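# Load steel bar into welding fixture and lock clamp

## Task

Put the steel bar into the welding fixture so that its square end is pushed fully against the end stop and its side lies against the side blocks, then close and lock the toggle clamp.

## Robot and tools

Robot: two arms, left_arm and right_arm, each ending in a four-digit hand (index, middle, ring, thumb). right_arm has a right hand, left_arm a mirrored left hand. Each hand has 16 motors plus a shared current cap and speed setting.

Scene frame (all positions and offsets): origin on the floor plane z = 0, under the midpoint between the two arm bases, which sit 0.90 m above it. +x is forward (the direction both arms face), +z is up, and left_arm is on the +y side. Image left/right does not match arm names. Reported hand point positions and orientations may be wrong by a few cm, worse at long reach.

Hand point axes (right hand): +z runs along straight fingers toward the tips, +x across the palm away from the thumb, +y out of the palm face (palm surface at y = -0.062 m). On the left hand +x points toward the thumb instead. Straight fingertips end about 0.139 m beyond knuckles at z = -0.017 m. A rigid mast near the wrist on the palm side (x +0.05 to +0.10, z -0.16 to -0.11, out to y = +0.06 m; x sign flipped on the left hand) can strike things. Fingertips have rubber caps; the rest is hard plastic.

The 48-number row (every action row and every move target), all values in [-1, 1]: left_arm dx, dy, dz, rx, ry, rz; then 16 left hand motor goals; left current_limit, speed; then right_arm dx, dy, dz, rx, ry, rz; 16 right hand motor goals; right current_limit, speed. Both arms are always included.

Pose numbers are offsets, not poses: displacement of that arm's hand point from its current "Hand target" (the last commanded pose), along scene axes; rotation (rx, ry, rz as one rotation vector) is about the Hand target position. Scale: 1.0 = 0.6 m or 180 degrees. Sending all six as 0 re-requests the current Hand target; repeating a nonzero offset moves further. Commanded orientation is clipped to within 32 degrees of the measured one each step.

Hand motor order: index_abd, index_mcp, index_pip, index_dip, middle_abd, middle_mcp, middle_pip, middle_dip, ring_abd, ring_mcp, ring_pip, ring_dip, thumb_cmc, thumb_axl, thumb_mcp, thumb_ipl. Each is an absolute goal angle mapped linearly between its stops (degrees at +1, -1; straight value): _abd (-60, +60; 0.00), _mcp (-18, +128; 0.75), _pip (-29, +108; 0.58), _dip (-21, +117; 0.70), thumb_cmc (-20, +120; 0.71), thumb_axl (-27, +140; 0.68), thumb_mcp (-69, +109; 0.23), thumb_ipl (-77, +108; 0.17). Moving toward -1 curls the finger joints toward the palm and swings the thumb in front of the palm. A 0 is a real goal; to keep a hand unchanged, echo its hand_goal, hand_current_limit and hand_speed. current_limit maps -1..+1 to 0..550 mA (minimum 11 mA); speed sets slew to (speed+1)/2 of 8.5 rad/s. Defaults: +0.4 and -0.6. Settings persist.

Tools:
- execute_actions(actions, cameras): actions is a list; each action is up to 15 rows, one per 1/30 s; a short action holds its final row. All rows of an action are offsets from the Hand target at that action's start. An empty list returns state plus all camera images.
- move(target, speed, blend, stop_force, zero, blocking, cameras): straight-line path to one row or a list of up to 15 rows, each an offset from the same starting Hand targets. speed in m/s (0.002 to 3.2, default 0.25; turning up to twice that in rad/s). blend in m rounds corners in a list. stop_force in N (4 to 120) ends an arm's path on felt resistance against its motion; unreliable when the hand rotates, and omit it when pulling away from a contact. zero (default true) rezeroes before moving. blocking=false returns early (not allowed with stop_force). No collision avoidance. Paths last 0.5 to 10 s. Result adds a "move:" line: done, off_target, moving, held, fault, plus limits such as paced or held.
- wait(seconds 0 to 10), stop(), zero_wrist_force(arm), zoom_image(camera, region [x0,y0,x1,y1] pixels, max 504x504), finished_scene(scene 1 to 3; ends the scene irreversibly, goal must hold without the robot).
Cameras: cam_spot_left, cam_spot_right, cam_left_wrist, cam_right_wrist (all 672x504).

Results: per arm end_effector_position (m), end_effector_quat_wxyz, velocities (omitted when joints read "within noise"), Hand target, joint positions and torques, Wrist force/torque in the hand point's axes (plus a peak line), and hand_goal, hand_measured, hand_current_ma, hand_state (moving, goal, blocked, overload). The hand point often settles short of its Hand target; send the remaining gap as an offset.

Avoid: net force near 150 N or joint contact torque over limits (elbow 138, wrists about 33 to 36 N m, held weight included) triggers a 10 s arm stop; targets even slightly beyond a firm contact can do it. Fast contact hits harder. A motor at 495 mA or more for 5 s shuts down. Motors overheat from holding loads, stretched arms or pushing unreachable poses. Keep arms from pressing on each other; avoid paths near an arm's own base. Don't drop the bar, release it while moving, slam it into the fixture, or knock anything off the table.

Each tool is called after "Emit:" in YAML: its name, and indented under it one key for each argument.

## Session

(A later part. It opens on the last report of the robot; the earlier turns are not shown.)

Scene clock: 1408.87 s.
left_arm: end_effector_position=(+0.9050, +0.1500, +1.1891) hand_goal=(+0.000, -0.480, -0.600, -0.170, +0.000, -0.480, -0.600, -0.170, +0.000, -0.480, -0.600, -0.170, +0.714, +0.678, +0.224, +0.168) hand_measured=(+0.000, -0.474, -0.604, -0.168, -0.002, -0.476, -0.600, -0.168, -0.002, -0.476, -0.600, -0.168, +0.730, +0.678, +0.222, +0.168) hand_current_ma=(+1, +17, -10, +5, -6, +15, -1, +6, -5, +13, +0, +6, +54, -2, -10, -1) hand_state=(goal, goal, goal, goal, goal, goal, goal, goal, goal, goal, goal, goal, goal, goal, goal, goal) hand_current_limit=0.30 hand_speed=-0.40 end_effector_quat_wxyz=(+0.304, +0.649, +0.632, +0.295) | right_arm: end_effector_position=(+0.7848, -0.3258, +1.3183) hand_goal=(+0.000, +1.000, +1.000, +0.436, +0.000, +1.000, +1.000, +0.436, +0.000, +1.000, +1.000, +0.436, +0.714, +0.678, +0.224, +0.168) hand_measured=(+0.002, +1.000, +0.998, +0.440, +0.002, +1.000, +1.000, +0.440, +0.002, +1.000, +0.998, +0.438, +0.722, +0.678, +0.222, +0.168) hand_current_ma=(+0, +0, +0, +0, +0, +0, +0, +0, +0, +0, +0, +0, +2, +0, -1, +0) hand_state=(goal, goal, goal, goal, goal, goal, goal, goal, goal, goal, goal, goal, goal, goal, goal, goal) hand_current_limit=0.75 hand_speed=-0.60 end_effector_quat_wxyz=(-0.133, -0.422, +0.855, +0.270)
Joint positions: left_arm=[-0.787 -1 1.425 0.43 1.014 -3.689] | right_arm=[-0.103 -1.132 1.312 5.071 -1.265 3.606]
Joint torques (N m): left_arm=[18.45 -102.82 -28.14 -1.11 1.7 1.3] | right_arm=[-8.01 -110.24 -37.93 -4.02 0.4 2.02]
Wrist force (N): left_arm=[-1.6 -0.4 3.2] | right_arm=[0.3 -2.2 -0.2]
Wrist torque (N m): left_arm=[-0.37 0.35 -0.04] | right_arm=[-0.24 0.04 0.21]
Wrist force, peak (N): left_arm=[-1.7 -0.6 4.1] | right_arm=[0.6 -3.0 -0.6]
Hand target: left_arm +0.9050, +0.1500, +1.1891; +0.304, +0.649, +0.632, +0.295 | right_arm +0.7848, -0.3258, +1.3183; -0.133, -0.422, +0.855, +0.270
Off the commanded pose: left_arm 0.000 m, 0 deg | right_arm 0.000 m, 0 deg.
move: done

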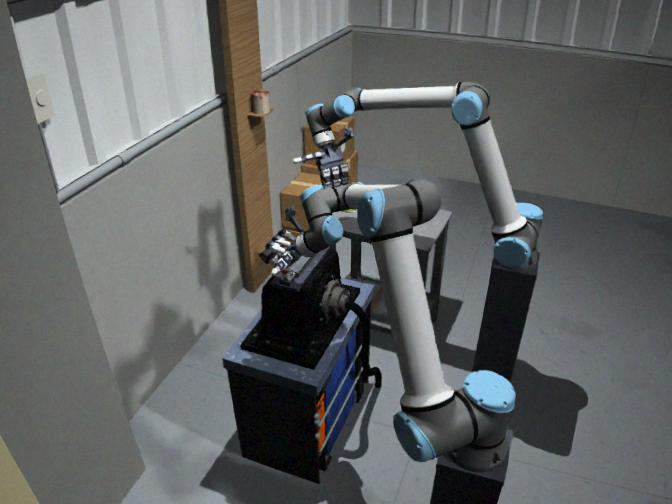

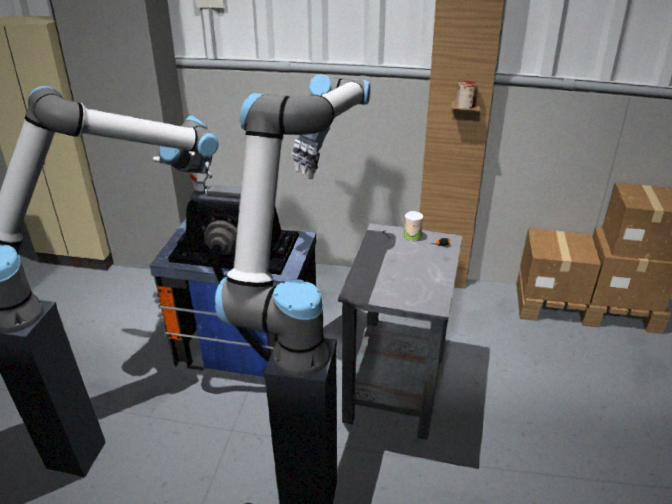

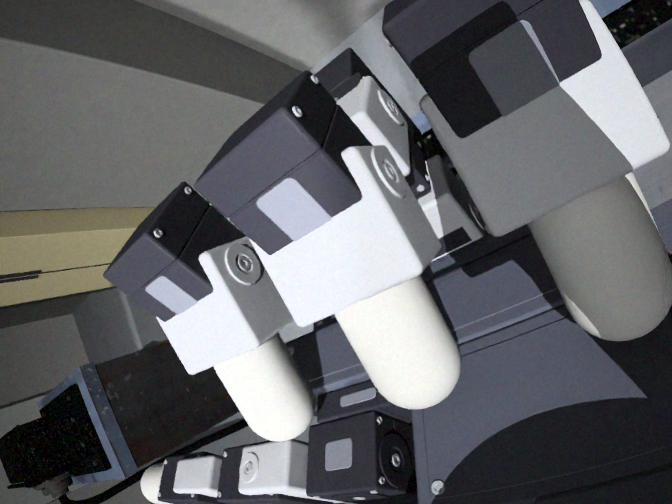

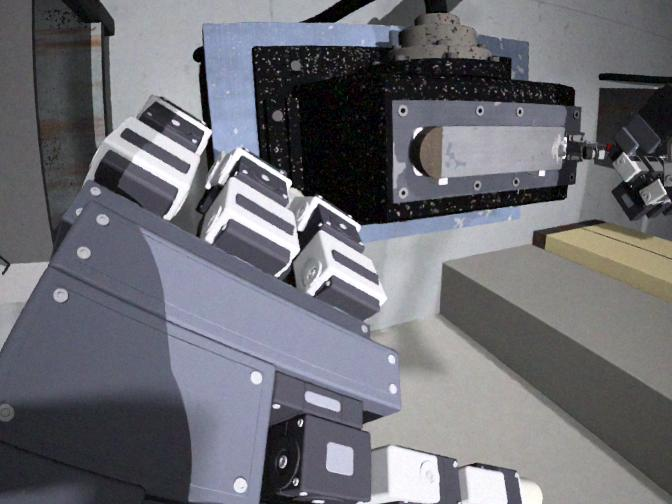

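Emit:
move:
  target: [0,0.1383,0,0,0,0, 0,-0.48,-0.6,-0.17,0,-0.48,-0.6,-0.17,0,-0.48,-0.6,-0.17,0.714,0.678,0.2247,0.1676,0.3,-0.4, 0,0,0,0,0,0, 0,1,1,0.435,0,1,1,0.435,0,1,1,0.435,0.714,0.678,0.2247,0.1676,0.75,-0.6]
  speed: 0.05

Emit:
move:
  target: [-0.005,0,-0.06,0,0,0, 0,-0.48,-0.6,-0.17,0,-0.48,-0.6,-0.17,0,-0.48,-0.6,-0.17,0.714,0.678,0.2247,0.1676,0.3,-0.4, 0,0,0,0,0,0, 0,1,1,0.435,0,1,1,0.435,0,1,1,0.435,0.714,0.678,0.2247,0.1676,0.75,-0.6]
  speed: 0.02
  stop_force: 15
  cameras: ["all"]

Emit:
zoom_image:
  camera: "cam_right_wrist"
  region: [504, 90, 672, 216]

Emit:
zoom_image:
  camera: "cam_spot_right"
  region: [160, 130, 240, 190]

Emit:
zoom_image:
  camera: "cam_spot_left"
  region: [240, 200, 360, 290]

Scene clock: 1432.03 s.
left_arm: end_effector_position=(+0.9050, +0.2332, +1.1891) hand_goal=(+0.000, -0.480, -0.600, -0.170, +0.000, -0.480, -0.600, -0.170, +0.000, -0.480, -0.600, -0.170, +0.714, +0.678, +0.224, +0.168) hand_measured=(+0.000, -0.474, -0.604, -0.168, -0.002, -0.476, -0.600, -0.168, -0.002, -0.476, -0.600, -0.168, +0.730, +0.678, +0.222, +0.168) hand_current_ma=(+1, +17, -10, +5, -6, +15, -1, +6, -5, +13, +0, +6, +54, -2, -10, -1) hand_state=(goal, goal, goal, goal, goal, goal, goal, goal, goal, goal, goal, goal, goal, goal, goal, goal) hand_current_limit=0.30 hand_speed=-0.40 end_effector_quat_wxyz=(+0.304, +0.649, +0.632, +0.295) | right_arm: end_effector_position=(+0.7848, -0.3258, +1.3183) hand_goal=(+0.000, +1.000, +1.000, +0.436, +0.000, +1.000, +1.000, +0.436, +0.000, +1.000, +1.000, +0.436, +0.714, +0.678, +0.224, +0.168) hand_measured=(+0.002, +1.000, +0.998, +0.440, +0.002, +1.000, +1.000, +0.440, +0.002, +1.000, +0.998, +0.438, +0.722, +0.678, +0.222, +0.168) hand_current_ma=(+0, +0, +0, +0, +0, +0, +0, +0, +0, +0, +0, +0, +2, +0, -1, +0) hand_state=(goal, goal, goal, goal, goal, goal, goal, goal, goal, goal, goal, goal, goal, goal, goal, goal) hand_current_limit=0.75 hand_speed=-0.60 end_effector_quat_wxyz=(-0.133, -0.422, +0.855, +0.270)
Joint positions: left_arm=[-0.704 -1.069 1.53 0.359 1.069 -3.618] | right_arm=[-0.103 -1.132 1.312 5.071 -1.265 3.606]
Joint torques (N m): left_arm=[-20.8 -57.26 -48.47 3.39 -3.58 -1.52] | right_arm=[-8.05 -110.72 -38.5 -3.95 1.09 1.57]
Wrist force (N): left_arm=[-1.5 -0.6 3.9] | right_arm=[0.1 -1.9 -0.3]
Wrist torque (N m): left_arm=[-0.42 0.51 -0.28] | right_arm=[-0.20 0.06 0.22]
Wrist force, peak (N): left_arm=[-1.0 -0.8 4.3] | right_arm=[0.7 -2.9 -0.5]
Hand target: left_arm +0.9050, +0.2330, +1.1891; +0.304, +0.649, +0.632, +0.295 | right_arm +0.7848, -0.3258, +1.3183; -0.133, -0.422, +0.855, +0.270
Off the commanded pose: left_arm 0.000 m, 0 deg | right_arm 0.000 m, 0 deg.
move: done

Scene clock: 1434.07 s.
left_arm: end_effector_position=(+0.9037, +0.2330, +1.1729) hand_goal=(+0.000, -0.480, -0.600, -0.170, +0.000, -0.480, -0.600, -0.170, +0.000, -0.480, -0.600, -0.170, +0.714, +0.678, +0.224, +0.168) hand_measured=(+0.000, -0.474, -0.604, -0.168, -0.002, -0.476, -0.600, -0.168, -0.002, -0.476, -0.600, -0.168, +0.730, +0.678, +0.222, +0.168) hand_current_ma=(+1, +17, -10, +5, -6, +15, -1, +6, -5, +13, +0, +6, +54, -2, -10, -1) hand_state=(goal, goal, goal, goal, goal, goal, goal, goal, goal, goal, goal, goal, goal, goal, goal, goal) hand_current_limit=0.30 hand_speed=-0.40 end_effector_quat_wxyz=(+0.304, +0.649, +0.632, +0.295) | right_arm: end_effector_position=(+0.7848, -0.3258, +1.3183) hand_goal=(+0.000, +1.000, +1.000, +0.436, +0.000, +1.000, +1.000, +0.436, +0.000, +1.000, +1.000, +0.436, +0.714, +0.678, +0.224, +0.168) hand_measured=(+0.002, +1.000, +0.998, +0.440, +0.002, +1.000, +1.000, +0.440, +0.002, +1.000, +0.998, +0.438, +0.722, +0.678, +0.222, +0.168) hand_current_ma=(+0, +0, +0, +0, +0, +0, +0, +0, +0, +0, +0, +0, +2, +0, -1, +0) hand_state=(goal, goal, goal, goal, goal, goal, goal, goal, goal, goal, goal, goal, goal, goal, goal, goal) hand_current_limit=0.75 hand_speed=-0.60 end_effector_quat_wxyz=(-0.133, -0.422, +0.855, +0.270)
Joint positions: left_arm=[-0.706 -1.058 1.545 0.334 1.068 -3.619] | right_arm=[-0.103 -1.132 1.312 5.071 -1.265 3.606]
Joint torques (N m): left_arm=[11.91 -97.36 -47.27 2.95 -0.26 1.92] | right_arm=[-8.11 -109.45 -38.84 -3.88 0.9 1.47]
Wrist force (N): left_arm=[-0.2 0.6 1.0] | right_arm=[0.2 -2.7 -0.2]
Wrist torque (N m): left_arm=[-0.10 0.24 -0.21] | right_arm=[-0.31 0.05 0.20]
Wrist force, peak (N): left_arm=[6.7 6.4 -13.8] | right_arm=[0.6 -3.0 -0.5]
Hand target: left_arm +0.9037, +0.2330, +1.1729; +0.304, +0.649, +0.632, +0.295 (not the last commanded pose) | right_arm +0.7848, -0.3258, +1.3183; -0.133, -0.422, +0.855, +0.270
Off the commanded pose: left_arm 0.020 m, 0 deg | right_arm 0.000 m, 0 deg.
move: contact (left_arm)

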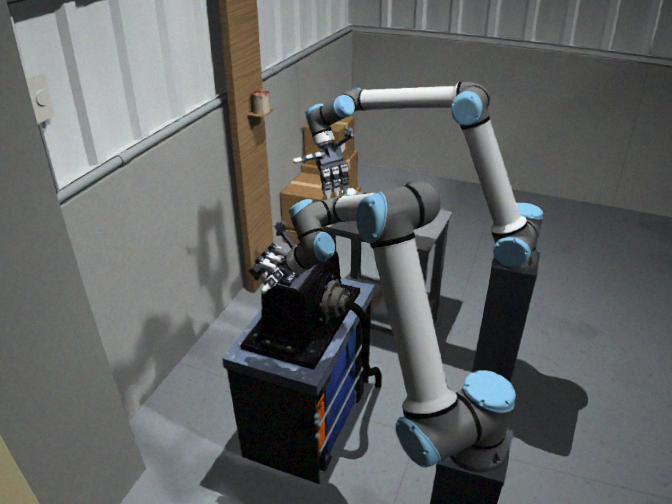

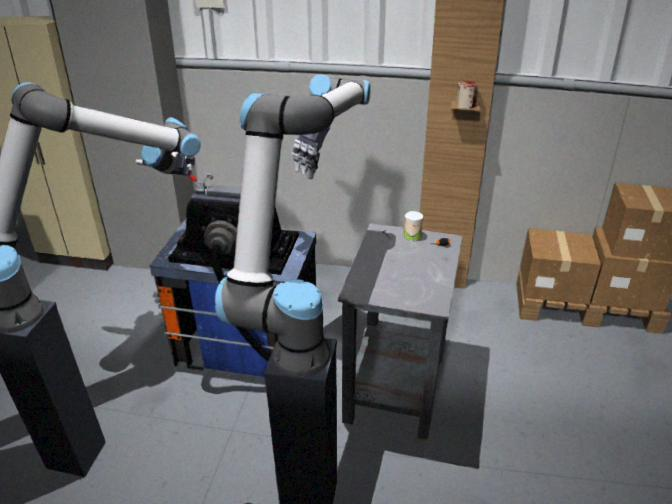

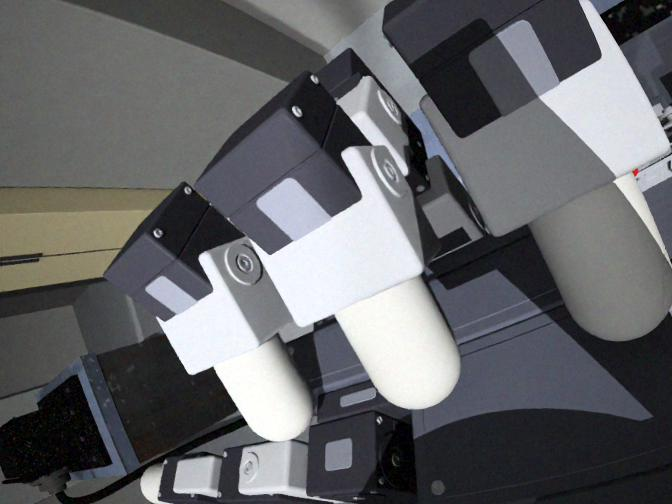

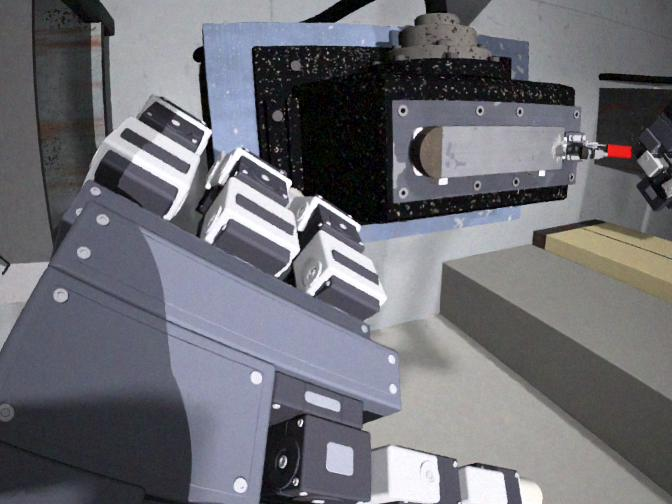

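Scaled by 3.000 from the camera's 672x504 image, which has a finer 960x720 frame.

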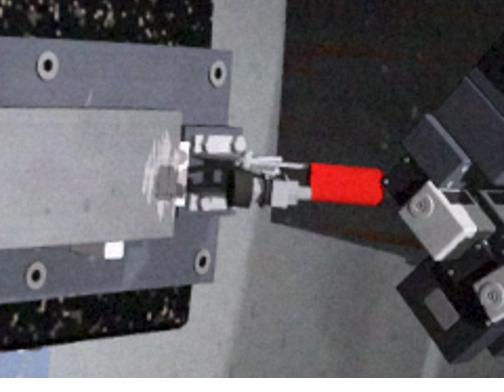

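Scaled by 6.300 from the camera's 672x504 image, which has a finer 960x720 frame.

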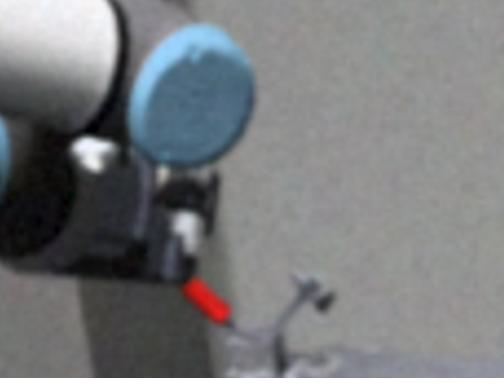

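Scaled by 4.200 from the camera's 672x504 image, which has a finer 960x720 frame.

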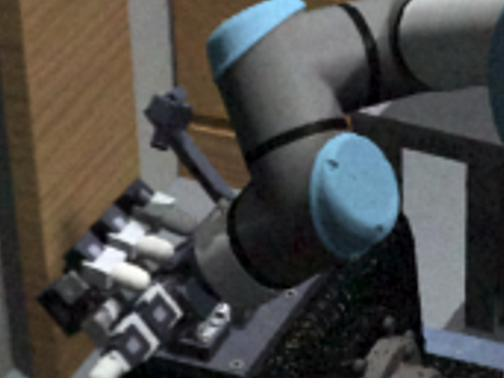

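Emit:
move:
  target:
    - [0,0,0.012,0,0,0, 0,-0.48,-0.6,-0.17,0,-0.48,-0.6,-0.17,0,-0.48,-0.6,-0.17,0.714,0.678,0.2247,0.1676,0.3,-0.4, 0,0,0,0,0,0, 0,1,1,0.435,0,1,1,0.435,0,1,1,0.435,0.714,0.678,0.2247,0.1676,0.75,-0.6]
    - [0,-0.022,0.015,0,0,0, 0,-0.48,-0.6,-0.17,0,-0.48,-0.6,-0.17,0,-0.48,-0.6,-0.17,0.714,0.678,0.2247,0.1676,0.3,-0.4, 0,0,0,0,0,0, 0,1,1,0.435,0,1,1,0.435,0,1,1,0.435,0.714,0.678,0.2247,0.1676,0.75,-0.6]
  speed: 0.05

Emit:
move:
  target: [0,0,-0.07,0,0,0, 0,-0.48,-0.6,-0.17,0,-0.48,-0.6,-0.17,0,-0.48,-0.6,-0.17,0.714,0.678,0.2247,0.1676,0.3,-0.4, 0,0,0,0,0,0, 0,1,1,0.435,0,1,1,0.435,0,1,1,0.435,0.714,0.678,0.2247,0.1676,0.75,-0.6]
  speed: 0.015
  stop_force: 30
  cameras: ["all"]

Emit:
zoom_image:
  camera: "cam_right_wrist"
  region: [504, 90, 672, 216]

Emit:
zoom_image:
  camera: "cam_spot_right"
  region: [160, 130, 240, 190]

Scene clock: 1452.57 s.
left_arm: end_effector_position=(+0.9037, +0.2196, +1.1819) hand_goal=(+0.000, -0.480, -0.600, -0.170, +0.000, -0.480, -0.600, -0.170, +0.000, -0.480, -0.600, -0.170, +0.714, +0.678, +0.224, +0.168) hand_measured=(+0.000, -0.474, -0.604, -0.168, -0.002, -0.476, -0.600, -0.168, -0.002, -0.476, -0.600, -0.168, +0.730, +0.678, +0.222, +0.168) hand_current_ma=(+1, +17, -10, +5, -6, +15, -1, +6, -5, +13, +0, +6, +54, -2, -10, -1) hand_state=(goal, goal, goal, goal, goal, goal, goal, goal, goal, goal, goal, goal, goal, goal, goal, goal) hand_current_limit=0.30 hand_speed=-0.40 end_effector_quat_wxyz=(+0.304, +0.649, +0.632, +0.296) end_effector_velocity=(+0.000, +0.002, -0.004) end_effector_angular_velocity=(+0.003, +0.000, -0.001) | right_arm: end_effector_position=(+0.7848, -0.3258, +1.3183) hand_goal=(+0.000, +1.000, +1.000, +0.436, +0.000, +1.000, +1.000, +0.436, +0.000, +1.000, +1.000, +0.436, +0.714, +0.678, +0.224, +0.168) hand_measured=(+0.002, +1.000, +0.998, +0.440, +0.002, +1.000, +1.000, +0.440, +0.002, +1.000, +0.998, +0.438, +0.722, +0.678, +0.222, +0.168) hand_current_ma=(+0, +0, +0, +0, +0, +0, +0, +0, +0, +0, +0, +0, +2, +0, -1, +0) hand_state=(goal, goal, goal, goal, goal, goal, goal, goal, goal, goal, goal, goal, goal, goal, goal, goal) hand_current_limit=0.75 hand_speed=-0.60 end_effector_quat_wxyz=(-0.133, -0.422, +0.855, +0.270)
Joint positions: left_arm=[-0.72 -1.055 1.523 0.358 1.058 -3.631] | right_arm=[-0.103 -1.132 1.312 5.071 -1.265 3.606]
Joint velocities: left_arm=[0.003 0.002 0.004 -0.006 0.001 0.004] | right_arm=[within noise]
Joint torques (N m): left_arm=[20.46 -93.22 -28.13 -1.41 1.62 1.61] | right_arm=[-9.53 -111.4 -35.81 -4.12 1.04 1.44]
Wrist force (N): left_arm=[-1.1 -0.5 4.1] | right_arm=[0.6 -2.7 -0.3]
Wrist torque (N m): left_arm=[-0.44 0.45 -0.25] | right_arm=[-0.30 0.01 0.23]
Wrist force, peak (N): left_arm=[-2.9 -1.5 4.2] | right_arm=[1.1 -2.9 -0.2]
Hand target: left_arm +0.9037, +0.2198, +1.1819; +0.304, +0.649, +0.632, +0.295 | right_arm +0.7848, -0.3258, +1.3183; -0.133, -0.422, +0.855, +0.270
Off the commanded pose: left_arm 0.000 m, 0 deg | right_arm 0.000 m, 0 deg.
move: done

Scene clock: 1455.10 s.
left_arm: end_effector_position=(+0.9037, +0.2199, +1.1687) hand_goal=(+0.000, -0.480, -0.600, -0.170, +0.000, -0.480, -0.600, -0.170, +0.000, -0.480, -0.600, -0.170, +0.714, +0.678, +0.224, +0.168) hand_measured=(+0.000, -0.474, -0.604, -0.168, -0.002, -0.476, -0.600, -0.168, -0.002, -0.476, -0.600, -0.168, +0.730, +0.678, +0.222, +0.168) hand_current_ma=(+1, +17, -10, +5, -6, +15, -1, +6, -5, +13, +0, +6, +54, -2, -10, -1) hand_state=(goal, goal, goal, goal, goal, goal, goal, goal, goal, goal, goal, goal, goal, goal, goal, goal) hand_current_limit=0.30 hand_speed=-0.40 end_effector_quat_wxyz=(+0.304, +0.649, +0.632, +0.295) | right_arm: end_effector_position=(+0.7848, -0.3258, +1.3183) hand_goal=(+0.000, +1.000, +1.000, +0.436, +0.000, +1.000, +1.000, +0.436, +0.000, +1.000, +1.000, +0.436, +0.714, +0.678, +0.224, +0.168) hand_measured=(+0.002, +1.000, +0.998, +0.440, +0.002, +1.000, +1.000, +0.440, +0.002, +1.000, +0.998, +0.438, +0.722, +0.678, +0.222, +0.168) hand_current_ma=(+0, +0, +0, +0, +0, +0, +0, +0, +0, +0, +0, +0, +2, +0, -1, +0) hand_state=(goal, goal, goal, goal, goal, goal, goal, goal, goal, goal, goal, goal, goal, goal, goal, goal) hand_current_limit=0.75 hand_speed=-0.60 end_effector_quat_wxyz=(-0.133, -0.422, +0.855, +0.270)
Joint positions: left_arm=[-0.72 -1.045 1.533 0.338 1.059 -3.631] | right_arm=[-0.103 -1.132 1.312 5.071 -1.265 3.606]
Joint torques (N m): left_arm=[-36.64 -73.79 -38.97 -0.3 1.39 0.49] | right_arm=[-9.17 -111.73 -38.26 -3.81 0.93 1.83]
Wrist force (N): left_arm=[20.1 18.3 -16.2] | right_arm=[0.5 -2.7 -0.4]
Wrist torque (N m): left_arm=[1.74 -0.90 0.77] | right_arm=[-0.29 0.02 0.22]
Wrist force, peak (N): left_arm=[24.9 26.4 -23.3] | right_arm=[0.5 -2.9 -0.4]
Hand target: left_arm +0.9037, +0.2199, +1.1687; +0.304, +0.649, +0.632, +0.295 (not the last commanded pose) | right_arm +0.7848, -0.3258, +1.3183; -0.133, -0.422, +0.855, +0.270
Off the commanded pose: left_arm 0.029 m, 0 deg | right_arm 0.000 m, 0 deg.
move: contact (left_arm)

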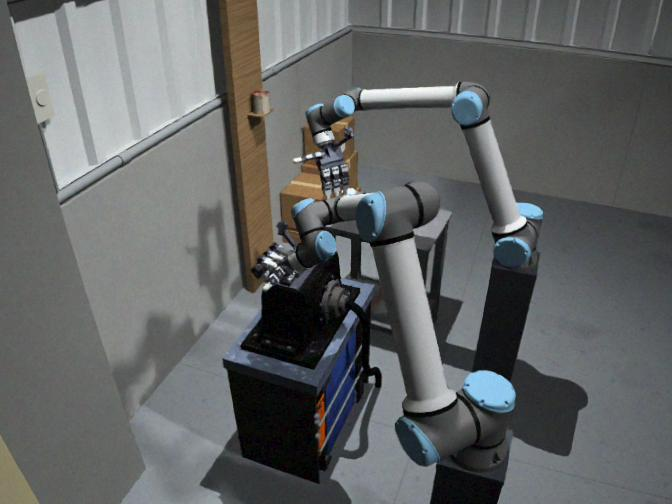

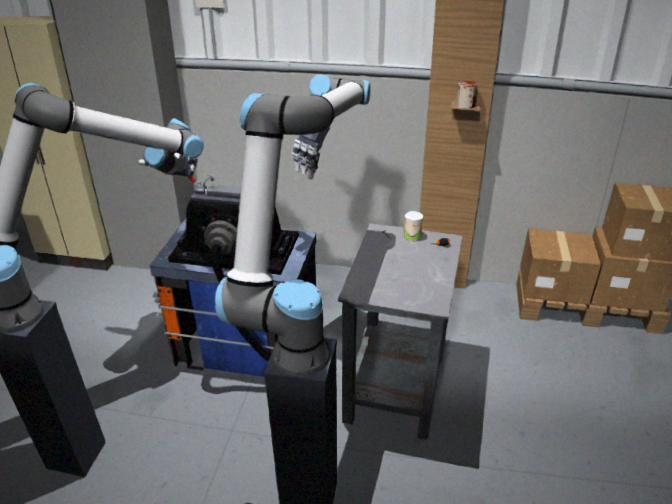

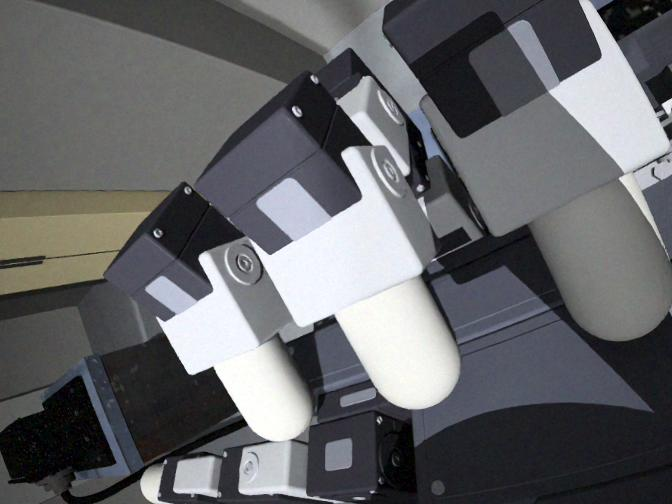

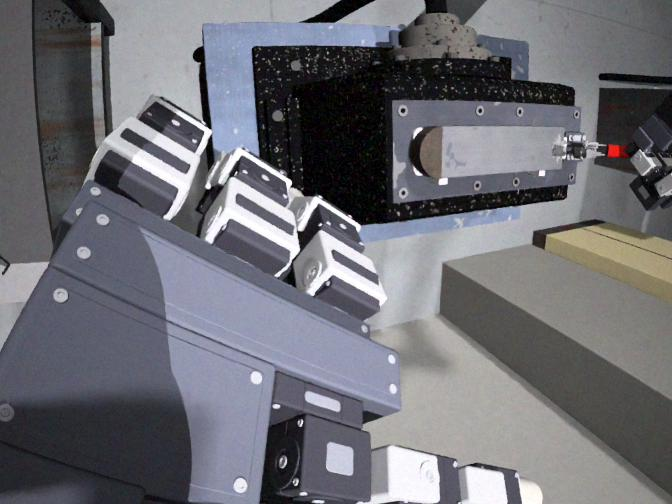

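Scaled by 3.000 from the camera's 672x504 image, which has a finer 960x720 frame.

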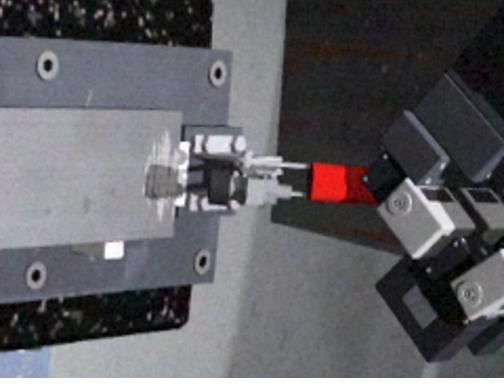

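Scaled by 6.300 from the camera's 672x504 image, which has a finer 960x720 frame.

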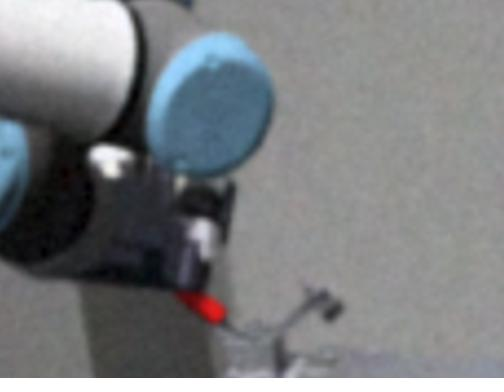

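Emit:
move:
  target:
    - [0,0.0092,-0.0175,0,0,0, 0,-0.48,-0.6,-0.17,0,-0.48,-0.6,-0.17,0,-0.48,-0.6,-0.17,0.714,0.678,0.2247,0.1676,0.3,-0.4, 0,0,0,0,0,0, 0,1,1,0.435,0,1,1,0.435,0,1,1,0.435,0.714,0.678,0.2247,0.1676,0.75,-0.6]
    - [0,0.0150,-0.0383,0,0,0, 0,-0.48,-0.6,-0.17,0,-0.48,-0.6,-0.17,0,-0.48,-0.6,-0.17,0.714,0.678,0.2247,0.1676,0.3,-0.4, 0,0,0,0,0,0, 0,1,1,0.435,0,1,1,0.435,0,1,1,0.435,0.714,0.678,0.2247,0.1676,0.75,-0.6]
  speed: 0.012
  stop_force: 45
  blend: 0.003
  cameras: ["all"]

Emit:
zoom_image:
  camera: "cam_right_wrist"
  region: [504, 90, 672, 216]

Emit:
zoom_image:
  camera: "cam_spot_right"
  region: [160, 130, 240, 190]

Scene clock: 1470.83 s.
left_arm: end_effector_position=(+0.9037, +0.2289, +1.1456) hand_goal=(+0.000, -0.480, -0.600, -0.170, +0.000, -0.480, -0.600, -0.170, +0.000, -0.480, -0.600, -0.170, +0.714, +0.678, +0.224, +0.168) hand_measured=(+0.000, -0.474, -0.604, -0.168, -0.002, -0.476, -0.600, -0.168, -0.002, -0.476, -0.600, -0.168, +0.728, +0.678, +0.220, +0.168) hand_current_ma=(+1, +19, -10, +5, -5, +16, -1, +6, -5, +14, +0, +6, +47, -2, -13, -1) hand_state=(goal, goal, goal, goal, goal, goal, goal, goal, goal, goal, goal, goal, goal, goal, goal, goal) hand_current_limit=0.30 hand_speed=-0.40 end_effector_quat_wxyz=(+0.304, +0.649, +0.632, +0.295) | right_arm: end_effector_position=(+0.7848, -0.3258, +1.3183) hand_goal=(+0.000, +1.000, +1.000, +0.436, +0.000, +1.000, +1.000, +0.436, +0.000, +1.000, +1.000, +0.436, +0.714, +0.678, +0.224, +0.168) hand_measured=(+0.002, +1.000, +0.998, +0.440, +0.002, +1.000, +1.000, +0.440, +0.002, +1.000, +0.998, +0.438, +0.722, +0.678, +0.222, +0.168) hand_current_ma=(+0, +0, +0, +0, +0, +0, +0, +0, +0, +0, +0, +0, +2, +0, -1, +0) hand_state=(goal, goal, goal, goal, goal, goal, goal, goal, goal, goal, goal, goal, goal, goal, goal, goal) hand_current_limit=0.75 hand_speed=-0.60 end_effector_quat_wxyz=(-0.133, -0.422, +0.855, +0.270)
Joint positions: left_arm=[-0.71 -1.034 1.56 0.295 1.065 -3.623] | right_arm=[-0.103 -1.132 1.312 5.071 -1.265 3.606]
Joint torques (N m): left_arm=[8.03 -83.28 -44.36 3.27 1.13 0.08] | right_arm=[-5.23 -112.18 -40.03 -3.83 1.13 1.71]
Wrist force (N): left_arm=[-1.0 0.8 3.2] | right_arm=[0.5 -2.2 -0.1]
Wrist torque (N m): left_arm=[-0.20 0.41 -0.26] | right_arm=[-0.25 0.02 0.23]
Wrist force, peak (N): left_arm=[39.5 46.3 -22.6] | right_arm=[0.9 -2.9 -0.2]
Hand target: left_arm +0.9037, +0.2289, +1.1457; +0.304, +0.649, +0.632, +0.295 | right_arm +0.7848, -0.3258, +1.3183; -0.133, -0.422, +0.855, +0.270
Off the commanded pose: left_arm 0.000 m, 0 deg | right_arm 0.000 m, 0 deg.
move: done

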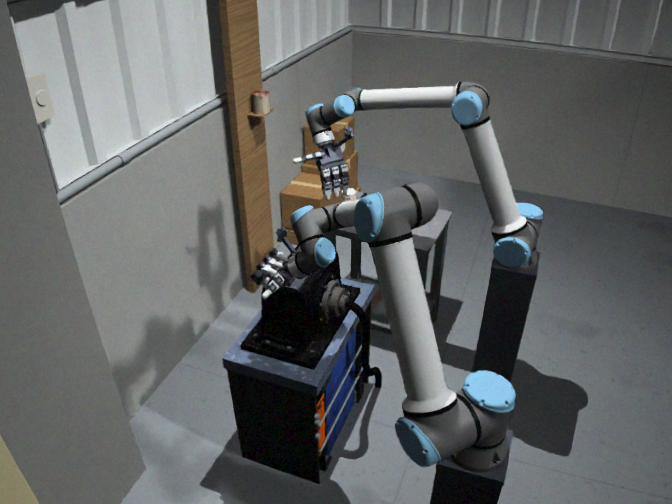

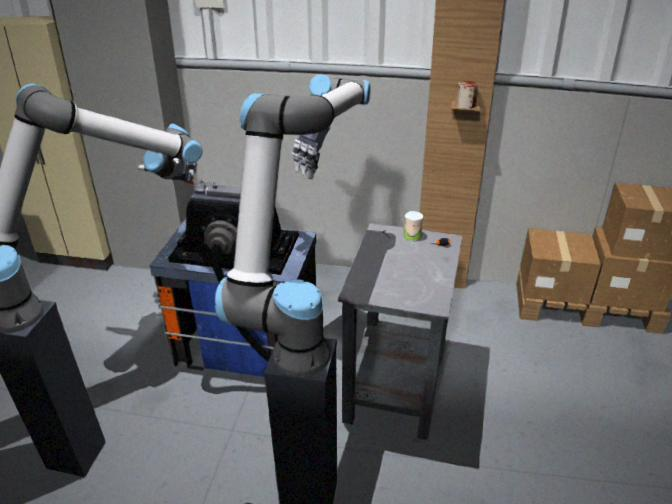

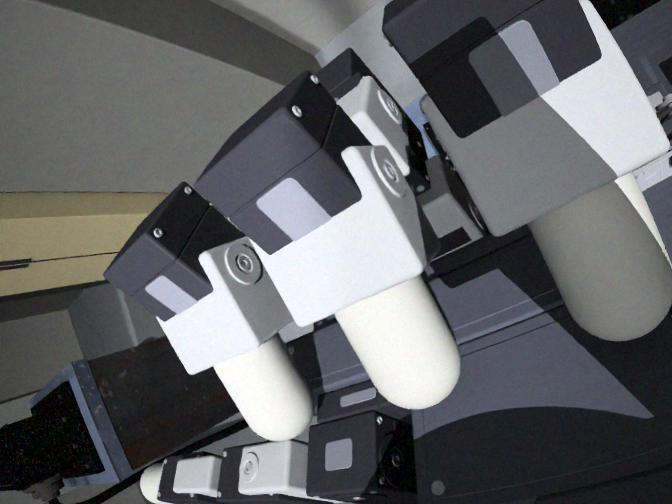

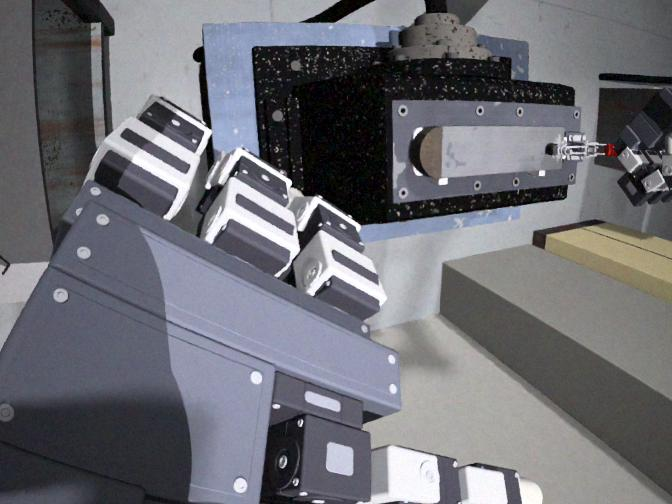

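Scaled by 3.000 from the camera's 672x504 image, which has a finer 960x720 frame.

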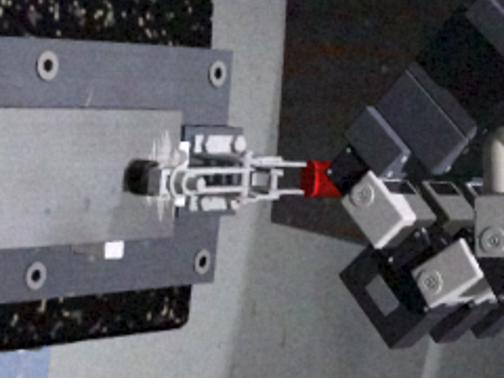

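Scaled by 6.300 from the camera's 672x504 image, which has a finer 960x720 frame.

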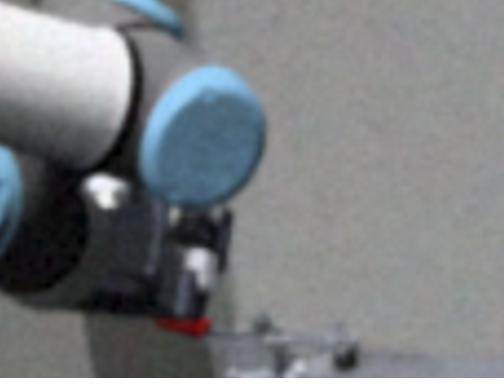

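Emit:
move:
  target: [0,0,-0.03,0,0,0, 0,-0.48,-0.6,-0.17,0,-0.48,-0.6,-0.17,0,-0.48,-0.6,-0.17,0.714,0.678,0.2247,0.1676,0.3,-0.4, 0,0,0,0,0,0, 0,1,1,0.435,0,1,1,0.435,0,1,1,0.435,0.714,0.678,0.2247,0.1676,0.75,-0.6]
  speed: 0.012
  stop_force: 45
  cameras: ["all"]

Emit:
zoom_image:
  camera: "cam_right_wrist"
  region: [504, 90, 672, 216]

Emit:
zoom_image:
  camera: "cam_spot_right"
  region: [160, 130, 240, 190]

Scene clock: 1480.57 s.
left_arm: end_effector_position=(+0.9038, +0.2288, +1.1339) hand_goal=(+0.000, -0.480, -0.600, -0.170, +0.000, -0.480, -0.600, -0.170, +0.000, -0.480, -0.600, -0.170, +0.714, +0.678, +0.224, +0.168) hand_measured=(+0.000, -0.474, -0.604, -0.168, -0.002, -0.476, -0.600, -0.168, -0.002, -0.476, -0.600, -0.168, +0.728, +0.678, +0.220, +0.168) hand_current_ma=(+1, +19, -10, +5, -5, +16, -1, +6, -5, +14, +0, +6, +47, -2, -13, -1) hand_state=(goal, goal, goal, goal, goal, goal, goal, goal, goal, goal, goal, goal, goal, goal, goal, goal) hand_current_limit=0.30 hand_speed=-0.40 end_effector_quat_wxyz=(+0.304, +0.649, +0.632, +0.295) | right_arm: end_effector_position=(+0.7848, -0.3258, +1.3183) hand_goal=(+0.000, +1.000, +1.000, +0.436, +0.000, +1.000, +1.000, +0.436, +0.000, +1.000, +1.000, +0.436, +0.714, +0.678, +0.224, +0.168) hand_measured=(+0.002, +1.000, +0.998, +0.440, +0.002, +1.000, +1.000, +0.440, +0.002, +1.000, +0.998, +0.438, +0.722, +0.678, +0.222, +0.168) hand_current_ma=(+0, +0, +0, +0, +0, +0, +0, +0, +0, +0, +0, +0, +2, +0, -1, +0) hand_state=(goal, goal, goal, goal, goal, goal, goal, goal, goal, goal, goal, goal, goal, goal, goal, goal) hand_current_limit=0.75 hand_speed=-0.60 end_effector_quat_wxyz=(-0.133, -0.422, +0.855, +0.270)
Joint positions: left_arm=[-0.71 -1.024 1.568 0.278 1.065 -3.623] | right_arm=[-0.103 -1.132 1.312 5.071 -1.265 3.606]
Joint torques (N m): left_arm=[-5.63 -58.12 -32.42 1.43 -1.91 -1.69] | right_arm=[-8.06 -109.87 -38.6 -3.3 1.35 1.52]
Wrist force (N): left_arm=[4.0 20.7 -47.1] | right_arm=[0.8 -2.7 -0.4]
Wrist torque (N m): left_arm=[5.04 -2.96 -0.93] | right_arm=[-0.29 -0.02 0.25]
Wrist force, peak (N): left_arm=[4.1 27.4 -54.2] | right_arm=[0.7 -3.1 -0.4]
Hand target: left_arm +0.9038, +0.2288, +1.1339; +0.304, +0.649, +0.632, +0.295 (not the last commanded pose) | right_arm +0.7848, -0.3258, +1.3183; -0.133, -0.422, +0.855, +0.270
Off the commanded pose: left_arm 0.006 m, 0 deg | right_arm 0.000 m, 0 deg.
move: contact (left_arm)

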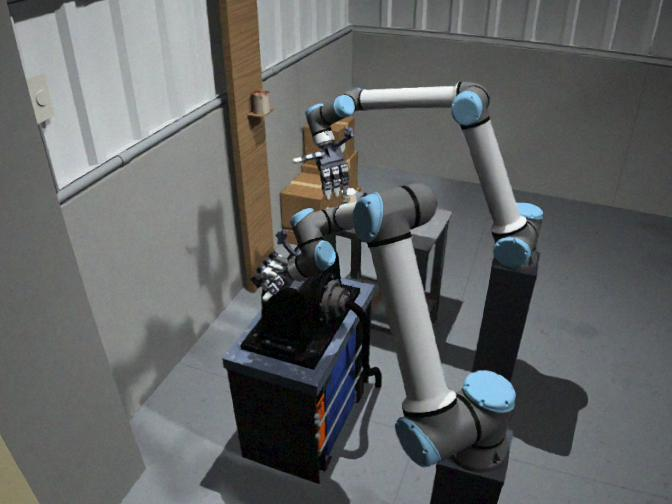

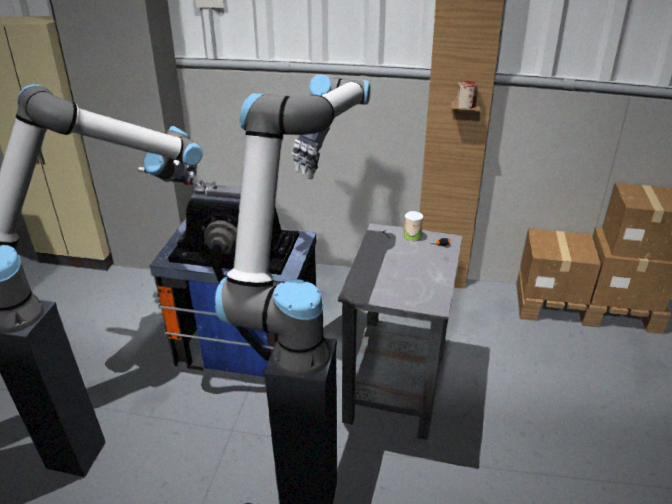

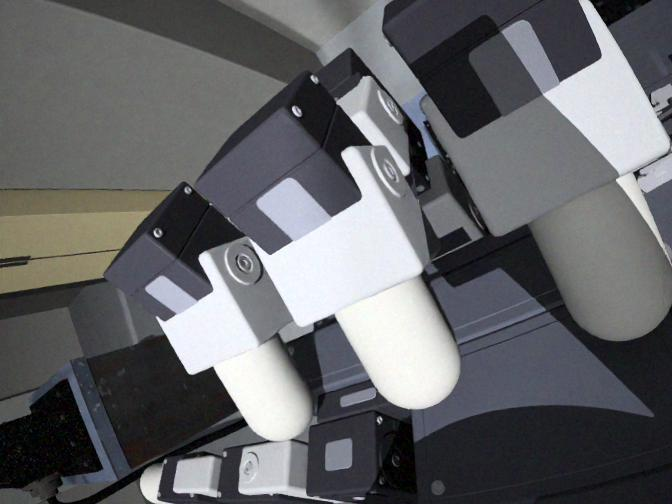

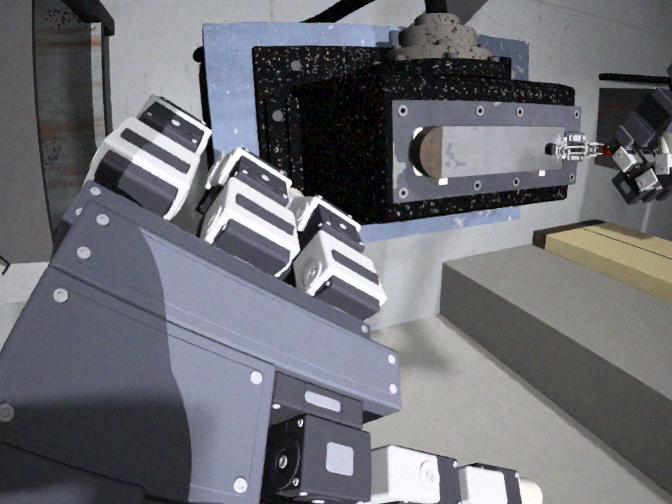

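Scaled by 3.000 from the camera's 672x504 image, which has a finer 960x720 frame.

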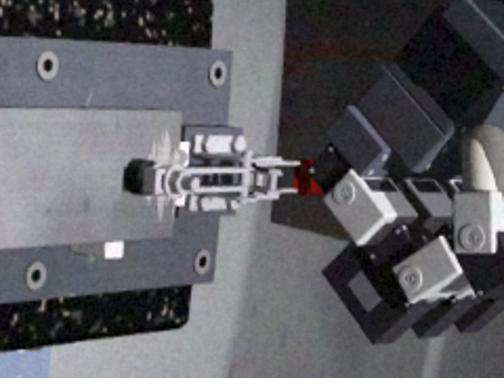

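Scaled by 6.300 from the camera's 672x504 image, which has a finer 960x720 frame.

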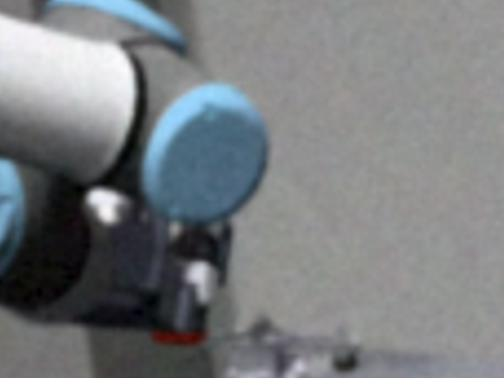

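Emit:
move:
  target:
    - [0,0,0.08,0,0,0, 0,-0.48,-0.6,-0.17,0,-0.48,-0.6,-0.17,0,-0.48,-0.6,-0.17,0.714,0.678,0.2247,0.1676,0.3,-0.4, 0,0,0,0,0,0, 0,1,1,0.435,0,1,1,0.435,0,1,1,0.435,0.714,0.678,0.2247,0.1676,0.75,-0.6]
    - [0,0.1,0.18,0,0,0, 0,-0.48,-0.6,-0.17,0,-0.48,-0.6,-0.17,0,-0.48,-0.6,-0.17,0.714,0.678,0.2247,0.1676,0.3,-0.4, 0,0,0,0,0,0, 0,1,1,0.435,0,1,1,0.435,0,1,1,0.435,0.714,0.678,0.2247,0.1676,0.75,-0.6]
  speed: [0.03,0.1]
  blend: [0.01,0]
  cameras: ["all"]

Emit:
zoom_image:
  camera: "cam_right_wrist"
  region: [504, 90, 672, 216]

Emit:
zoom_image:
  camera: "cam_spot_right"
  region: [160, 150, 240, 210]

Emit:
zoom_image:
  camera: "cam_spot_left"
  region: [250, 225, 350, 300]

Scene clock: 1490.73 s.
left_arm: end_effector_position=(+0.9037, +0.2890, +1.2420) hand_goal=(+0.000, -0.480, -0.600, -0.170, +0.000, -0.480, -0.600, -0.170, +0.000, -0.480, -0.600, -0.170, +0.714, +0.678, +0.224, +0.168) hand_measured=(+0.000, -0.474, -0.604, -0.168, -0.002, -0.476, -0.600, -0.168, -0.002, -0.476, -0.600, -0.168, +0.728, +0.678, +0.220, +0.168) hand_current_ma=(+1, +19, -10, +5, -5, +16, -1, +6, -5, +14, +0, +6, +47, -2, -13, -1) hand_state=(goal, goal, goal, goal, goal, goal, goal, goal, goal, goal, goal, goal, goal, goal, goal, goal) hand_current_limit=0.30 hand_speed=-0.40 end_effector_quat_wxyz=(+0.304, +0.649, +0.632, +0.295) | right_arm: end_effector_position=(+0.7848, -0.3258, +1.3183) hand_goal=(+0.000, +1.000, +1.000, +0.436, +0.000, +1.000, +1.000, +0.436, +0.000, +1.000, +1.000, +0.436, +0.714, +0.678, +0.224, +0.168) hand_measured=(+0.002, +1.000, +0.998, +0.440, +0.002, +1.000, +1.000, +0.440, +0.002, +1.000, +0.998, +0.438, +0.722, +0.678, +0.222, +0.168) hand_current_ma=(+0, +0, +0, +0, +0, +0, +0, +0, +0, +0, +0, +0, +2, +0, -1, +0) hand_state=(goal, goal, goal, goal, goal, goal, goal, goal, goal, goal, goal, goal, goal, goal, goal, goal) hand_current_limit=0.75 hand_speed=-0.60 end_effector_quat_wxyz=(-0.133, -0.422, +0.855, +0.270)
Joint positions: left_arm=[-0.644 -1.147 1.543 0.4 1.111 -3.569] | right_arm=[-0.103 -1.132 1.312 5.071 -1.265 3.606]
Joint torques (N m): left_arm=[-18.62 -54.33 -44.59 -1.58 -4.3 -1.82] | right_arm=[-7.66 -109.92 -38.32 -3.21 0.96 2.31]
Wrist force (N): left_arm=[-1.5 -0.9 4.0] | right_arm=[0.4 -2.0 -0.4]
Wrist torque (N m): left_arm=[-0.46 0.49 -0.21] | right_arm=[-0.20 0.03 0.23]
Wrist force, peak (N): left_arm=[4.5 20.6 -47.0] | right_arm=[0.2 -3.1 -0.2]
Hand target: left_arm +0.9038, +0.2888, +1.2419; +0.304, +0.649, +0.632, +0.295 | right_arm +0.7848, -0.3258, +1.3183; -0.133, -0.422, +0.855, +0.270
Off the commanded pose: left_arm 0.000 m, 0 deg | right_arm 0.000 m, 0 deg.
move: done

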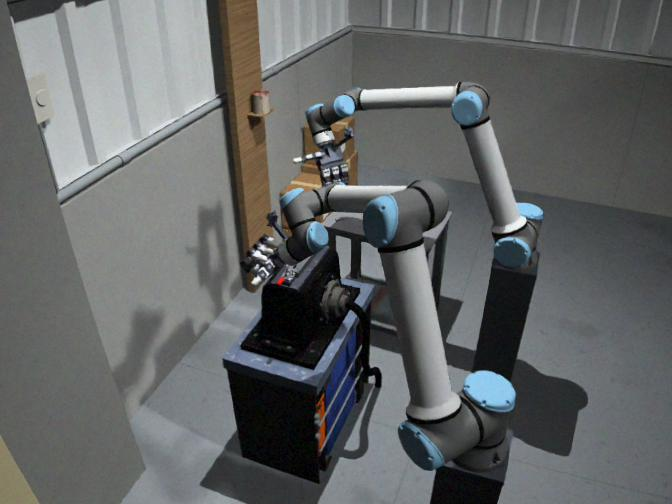

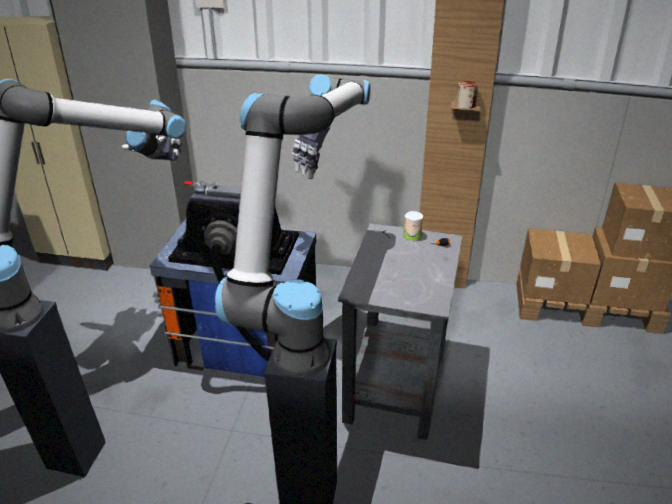

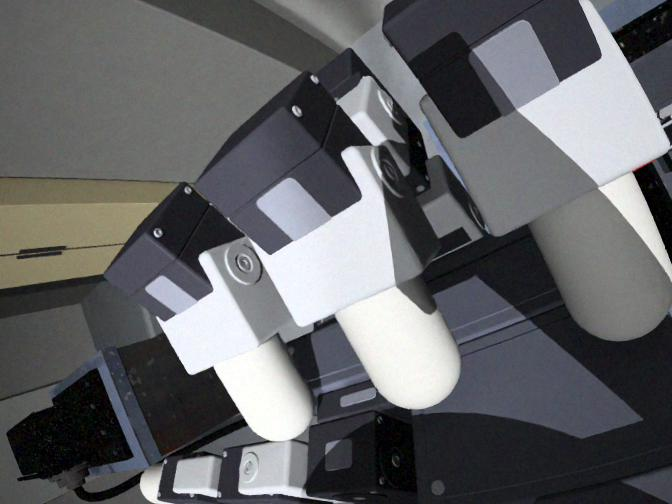

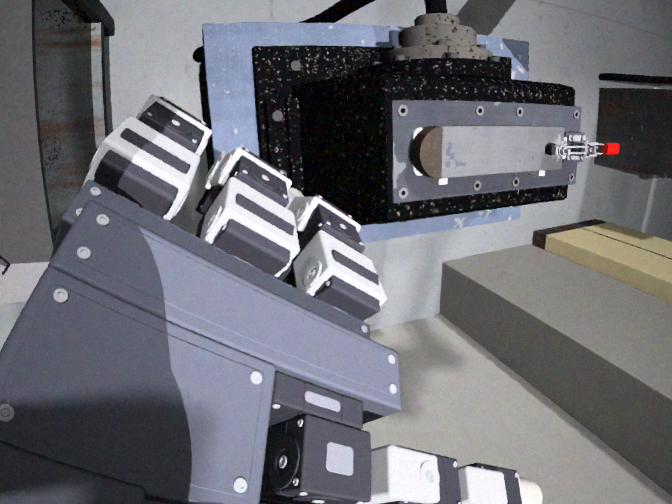

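Scaled by 3.000 from the camera's 672x504 image, which has a finer 960x720 frame.

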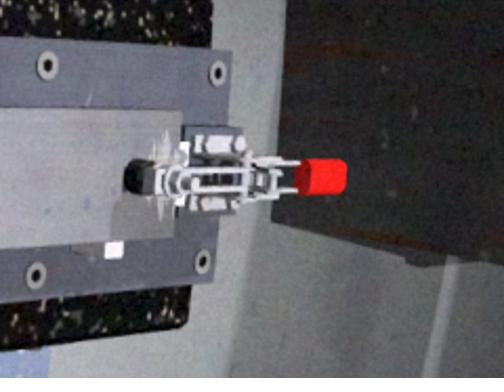

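Scaled by 6.300 from the camera's 672x504 image, which has a finer 960x720 frame.

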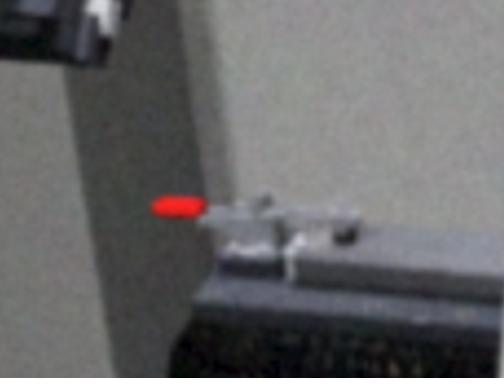

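Scaled by 5.040 from the camera's 672x504 image, which has a finer 960x720 frame.

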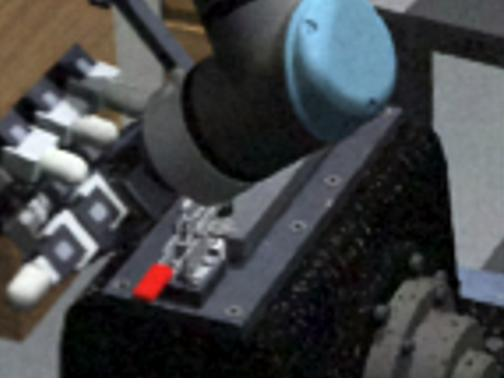

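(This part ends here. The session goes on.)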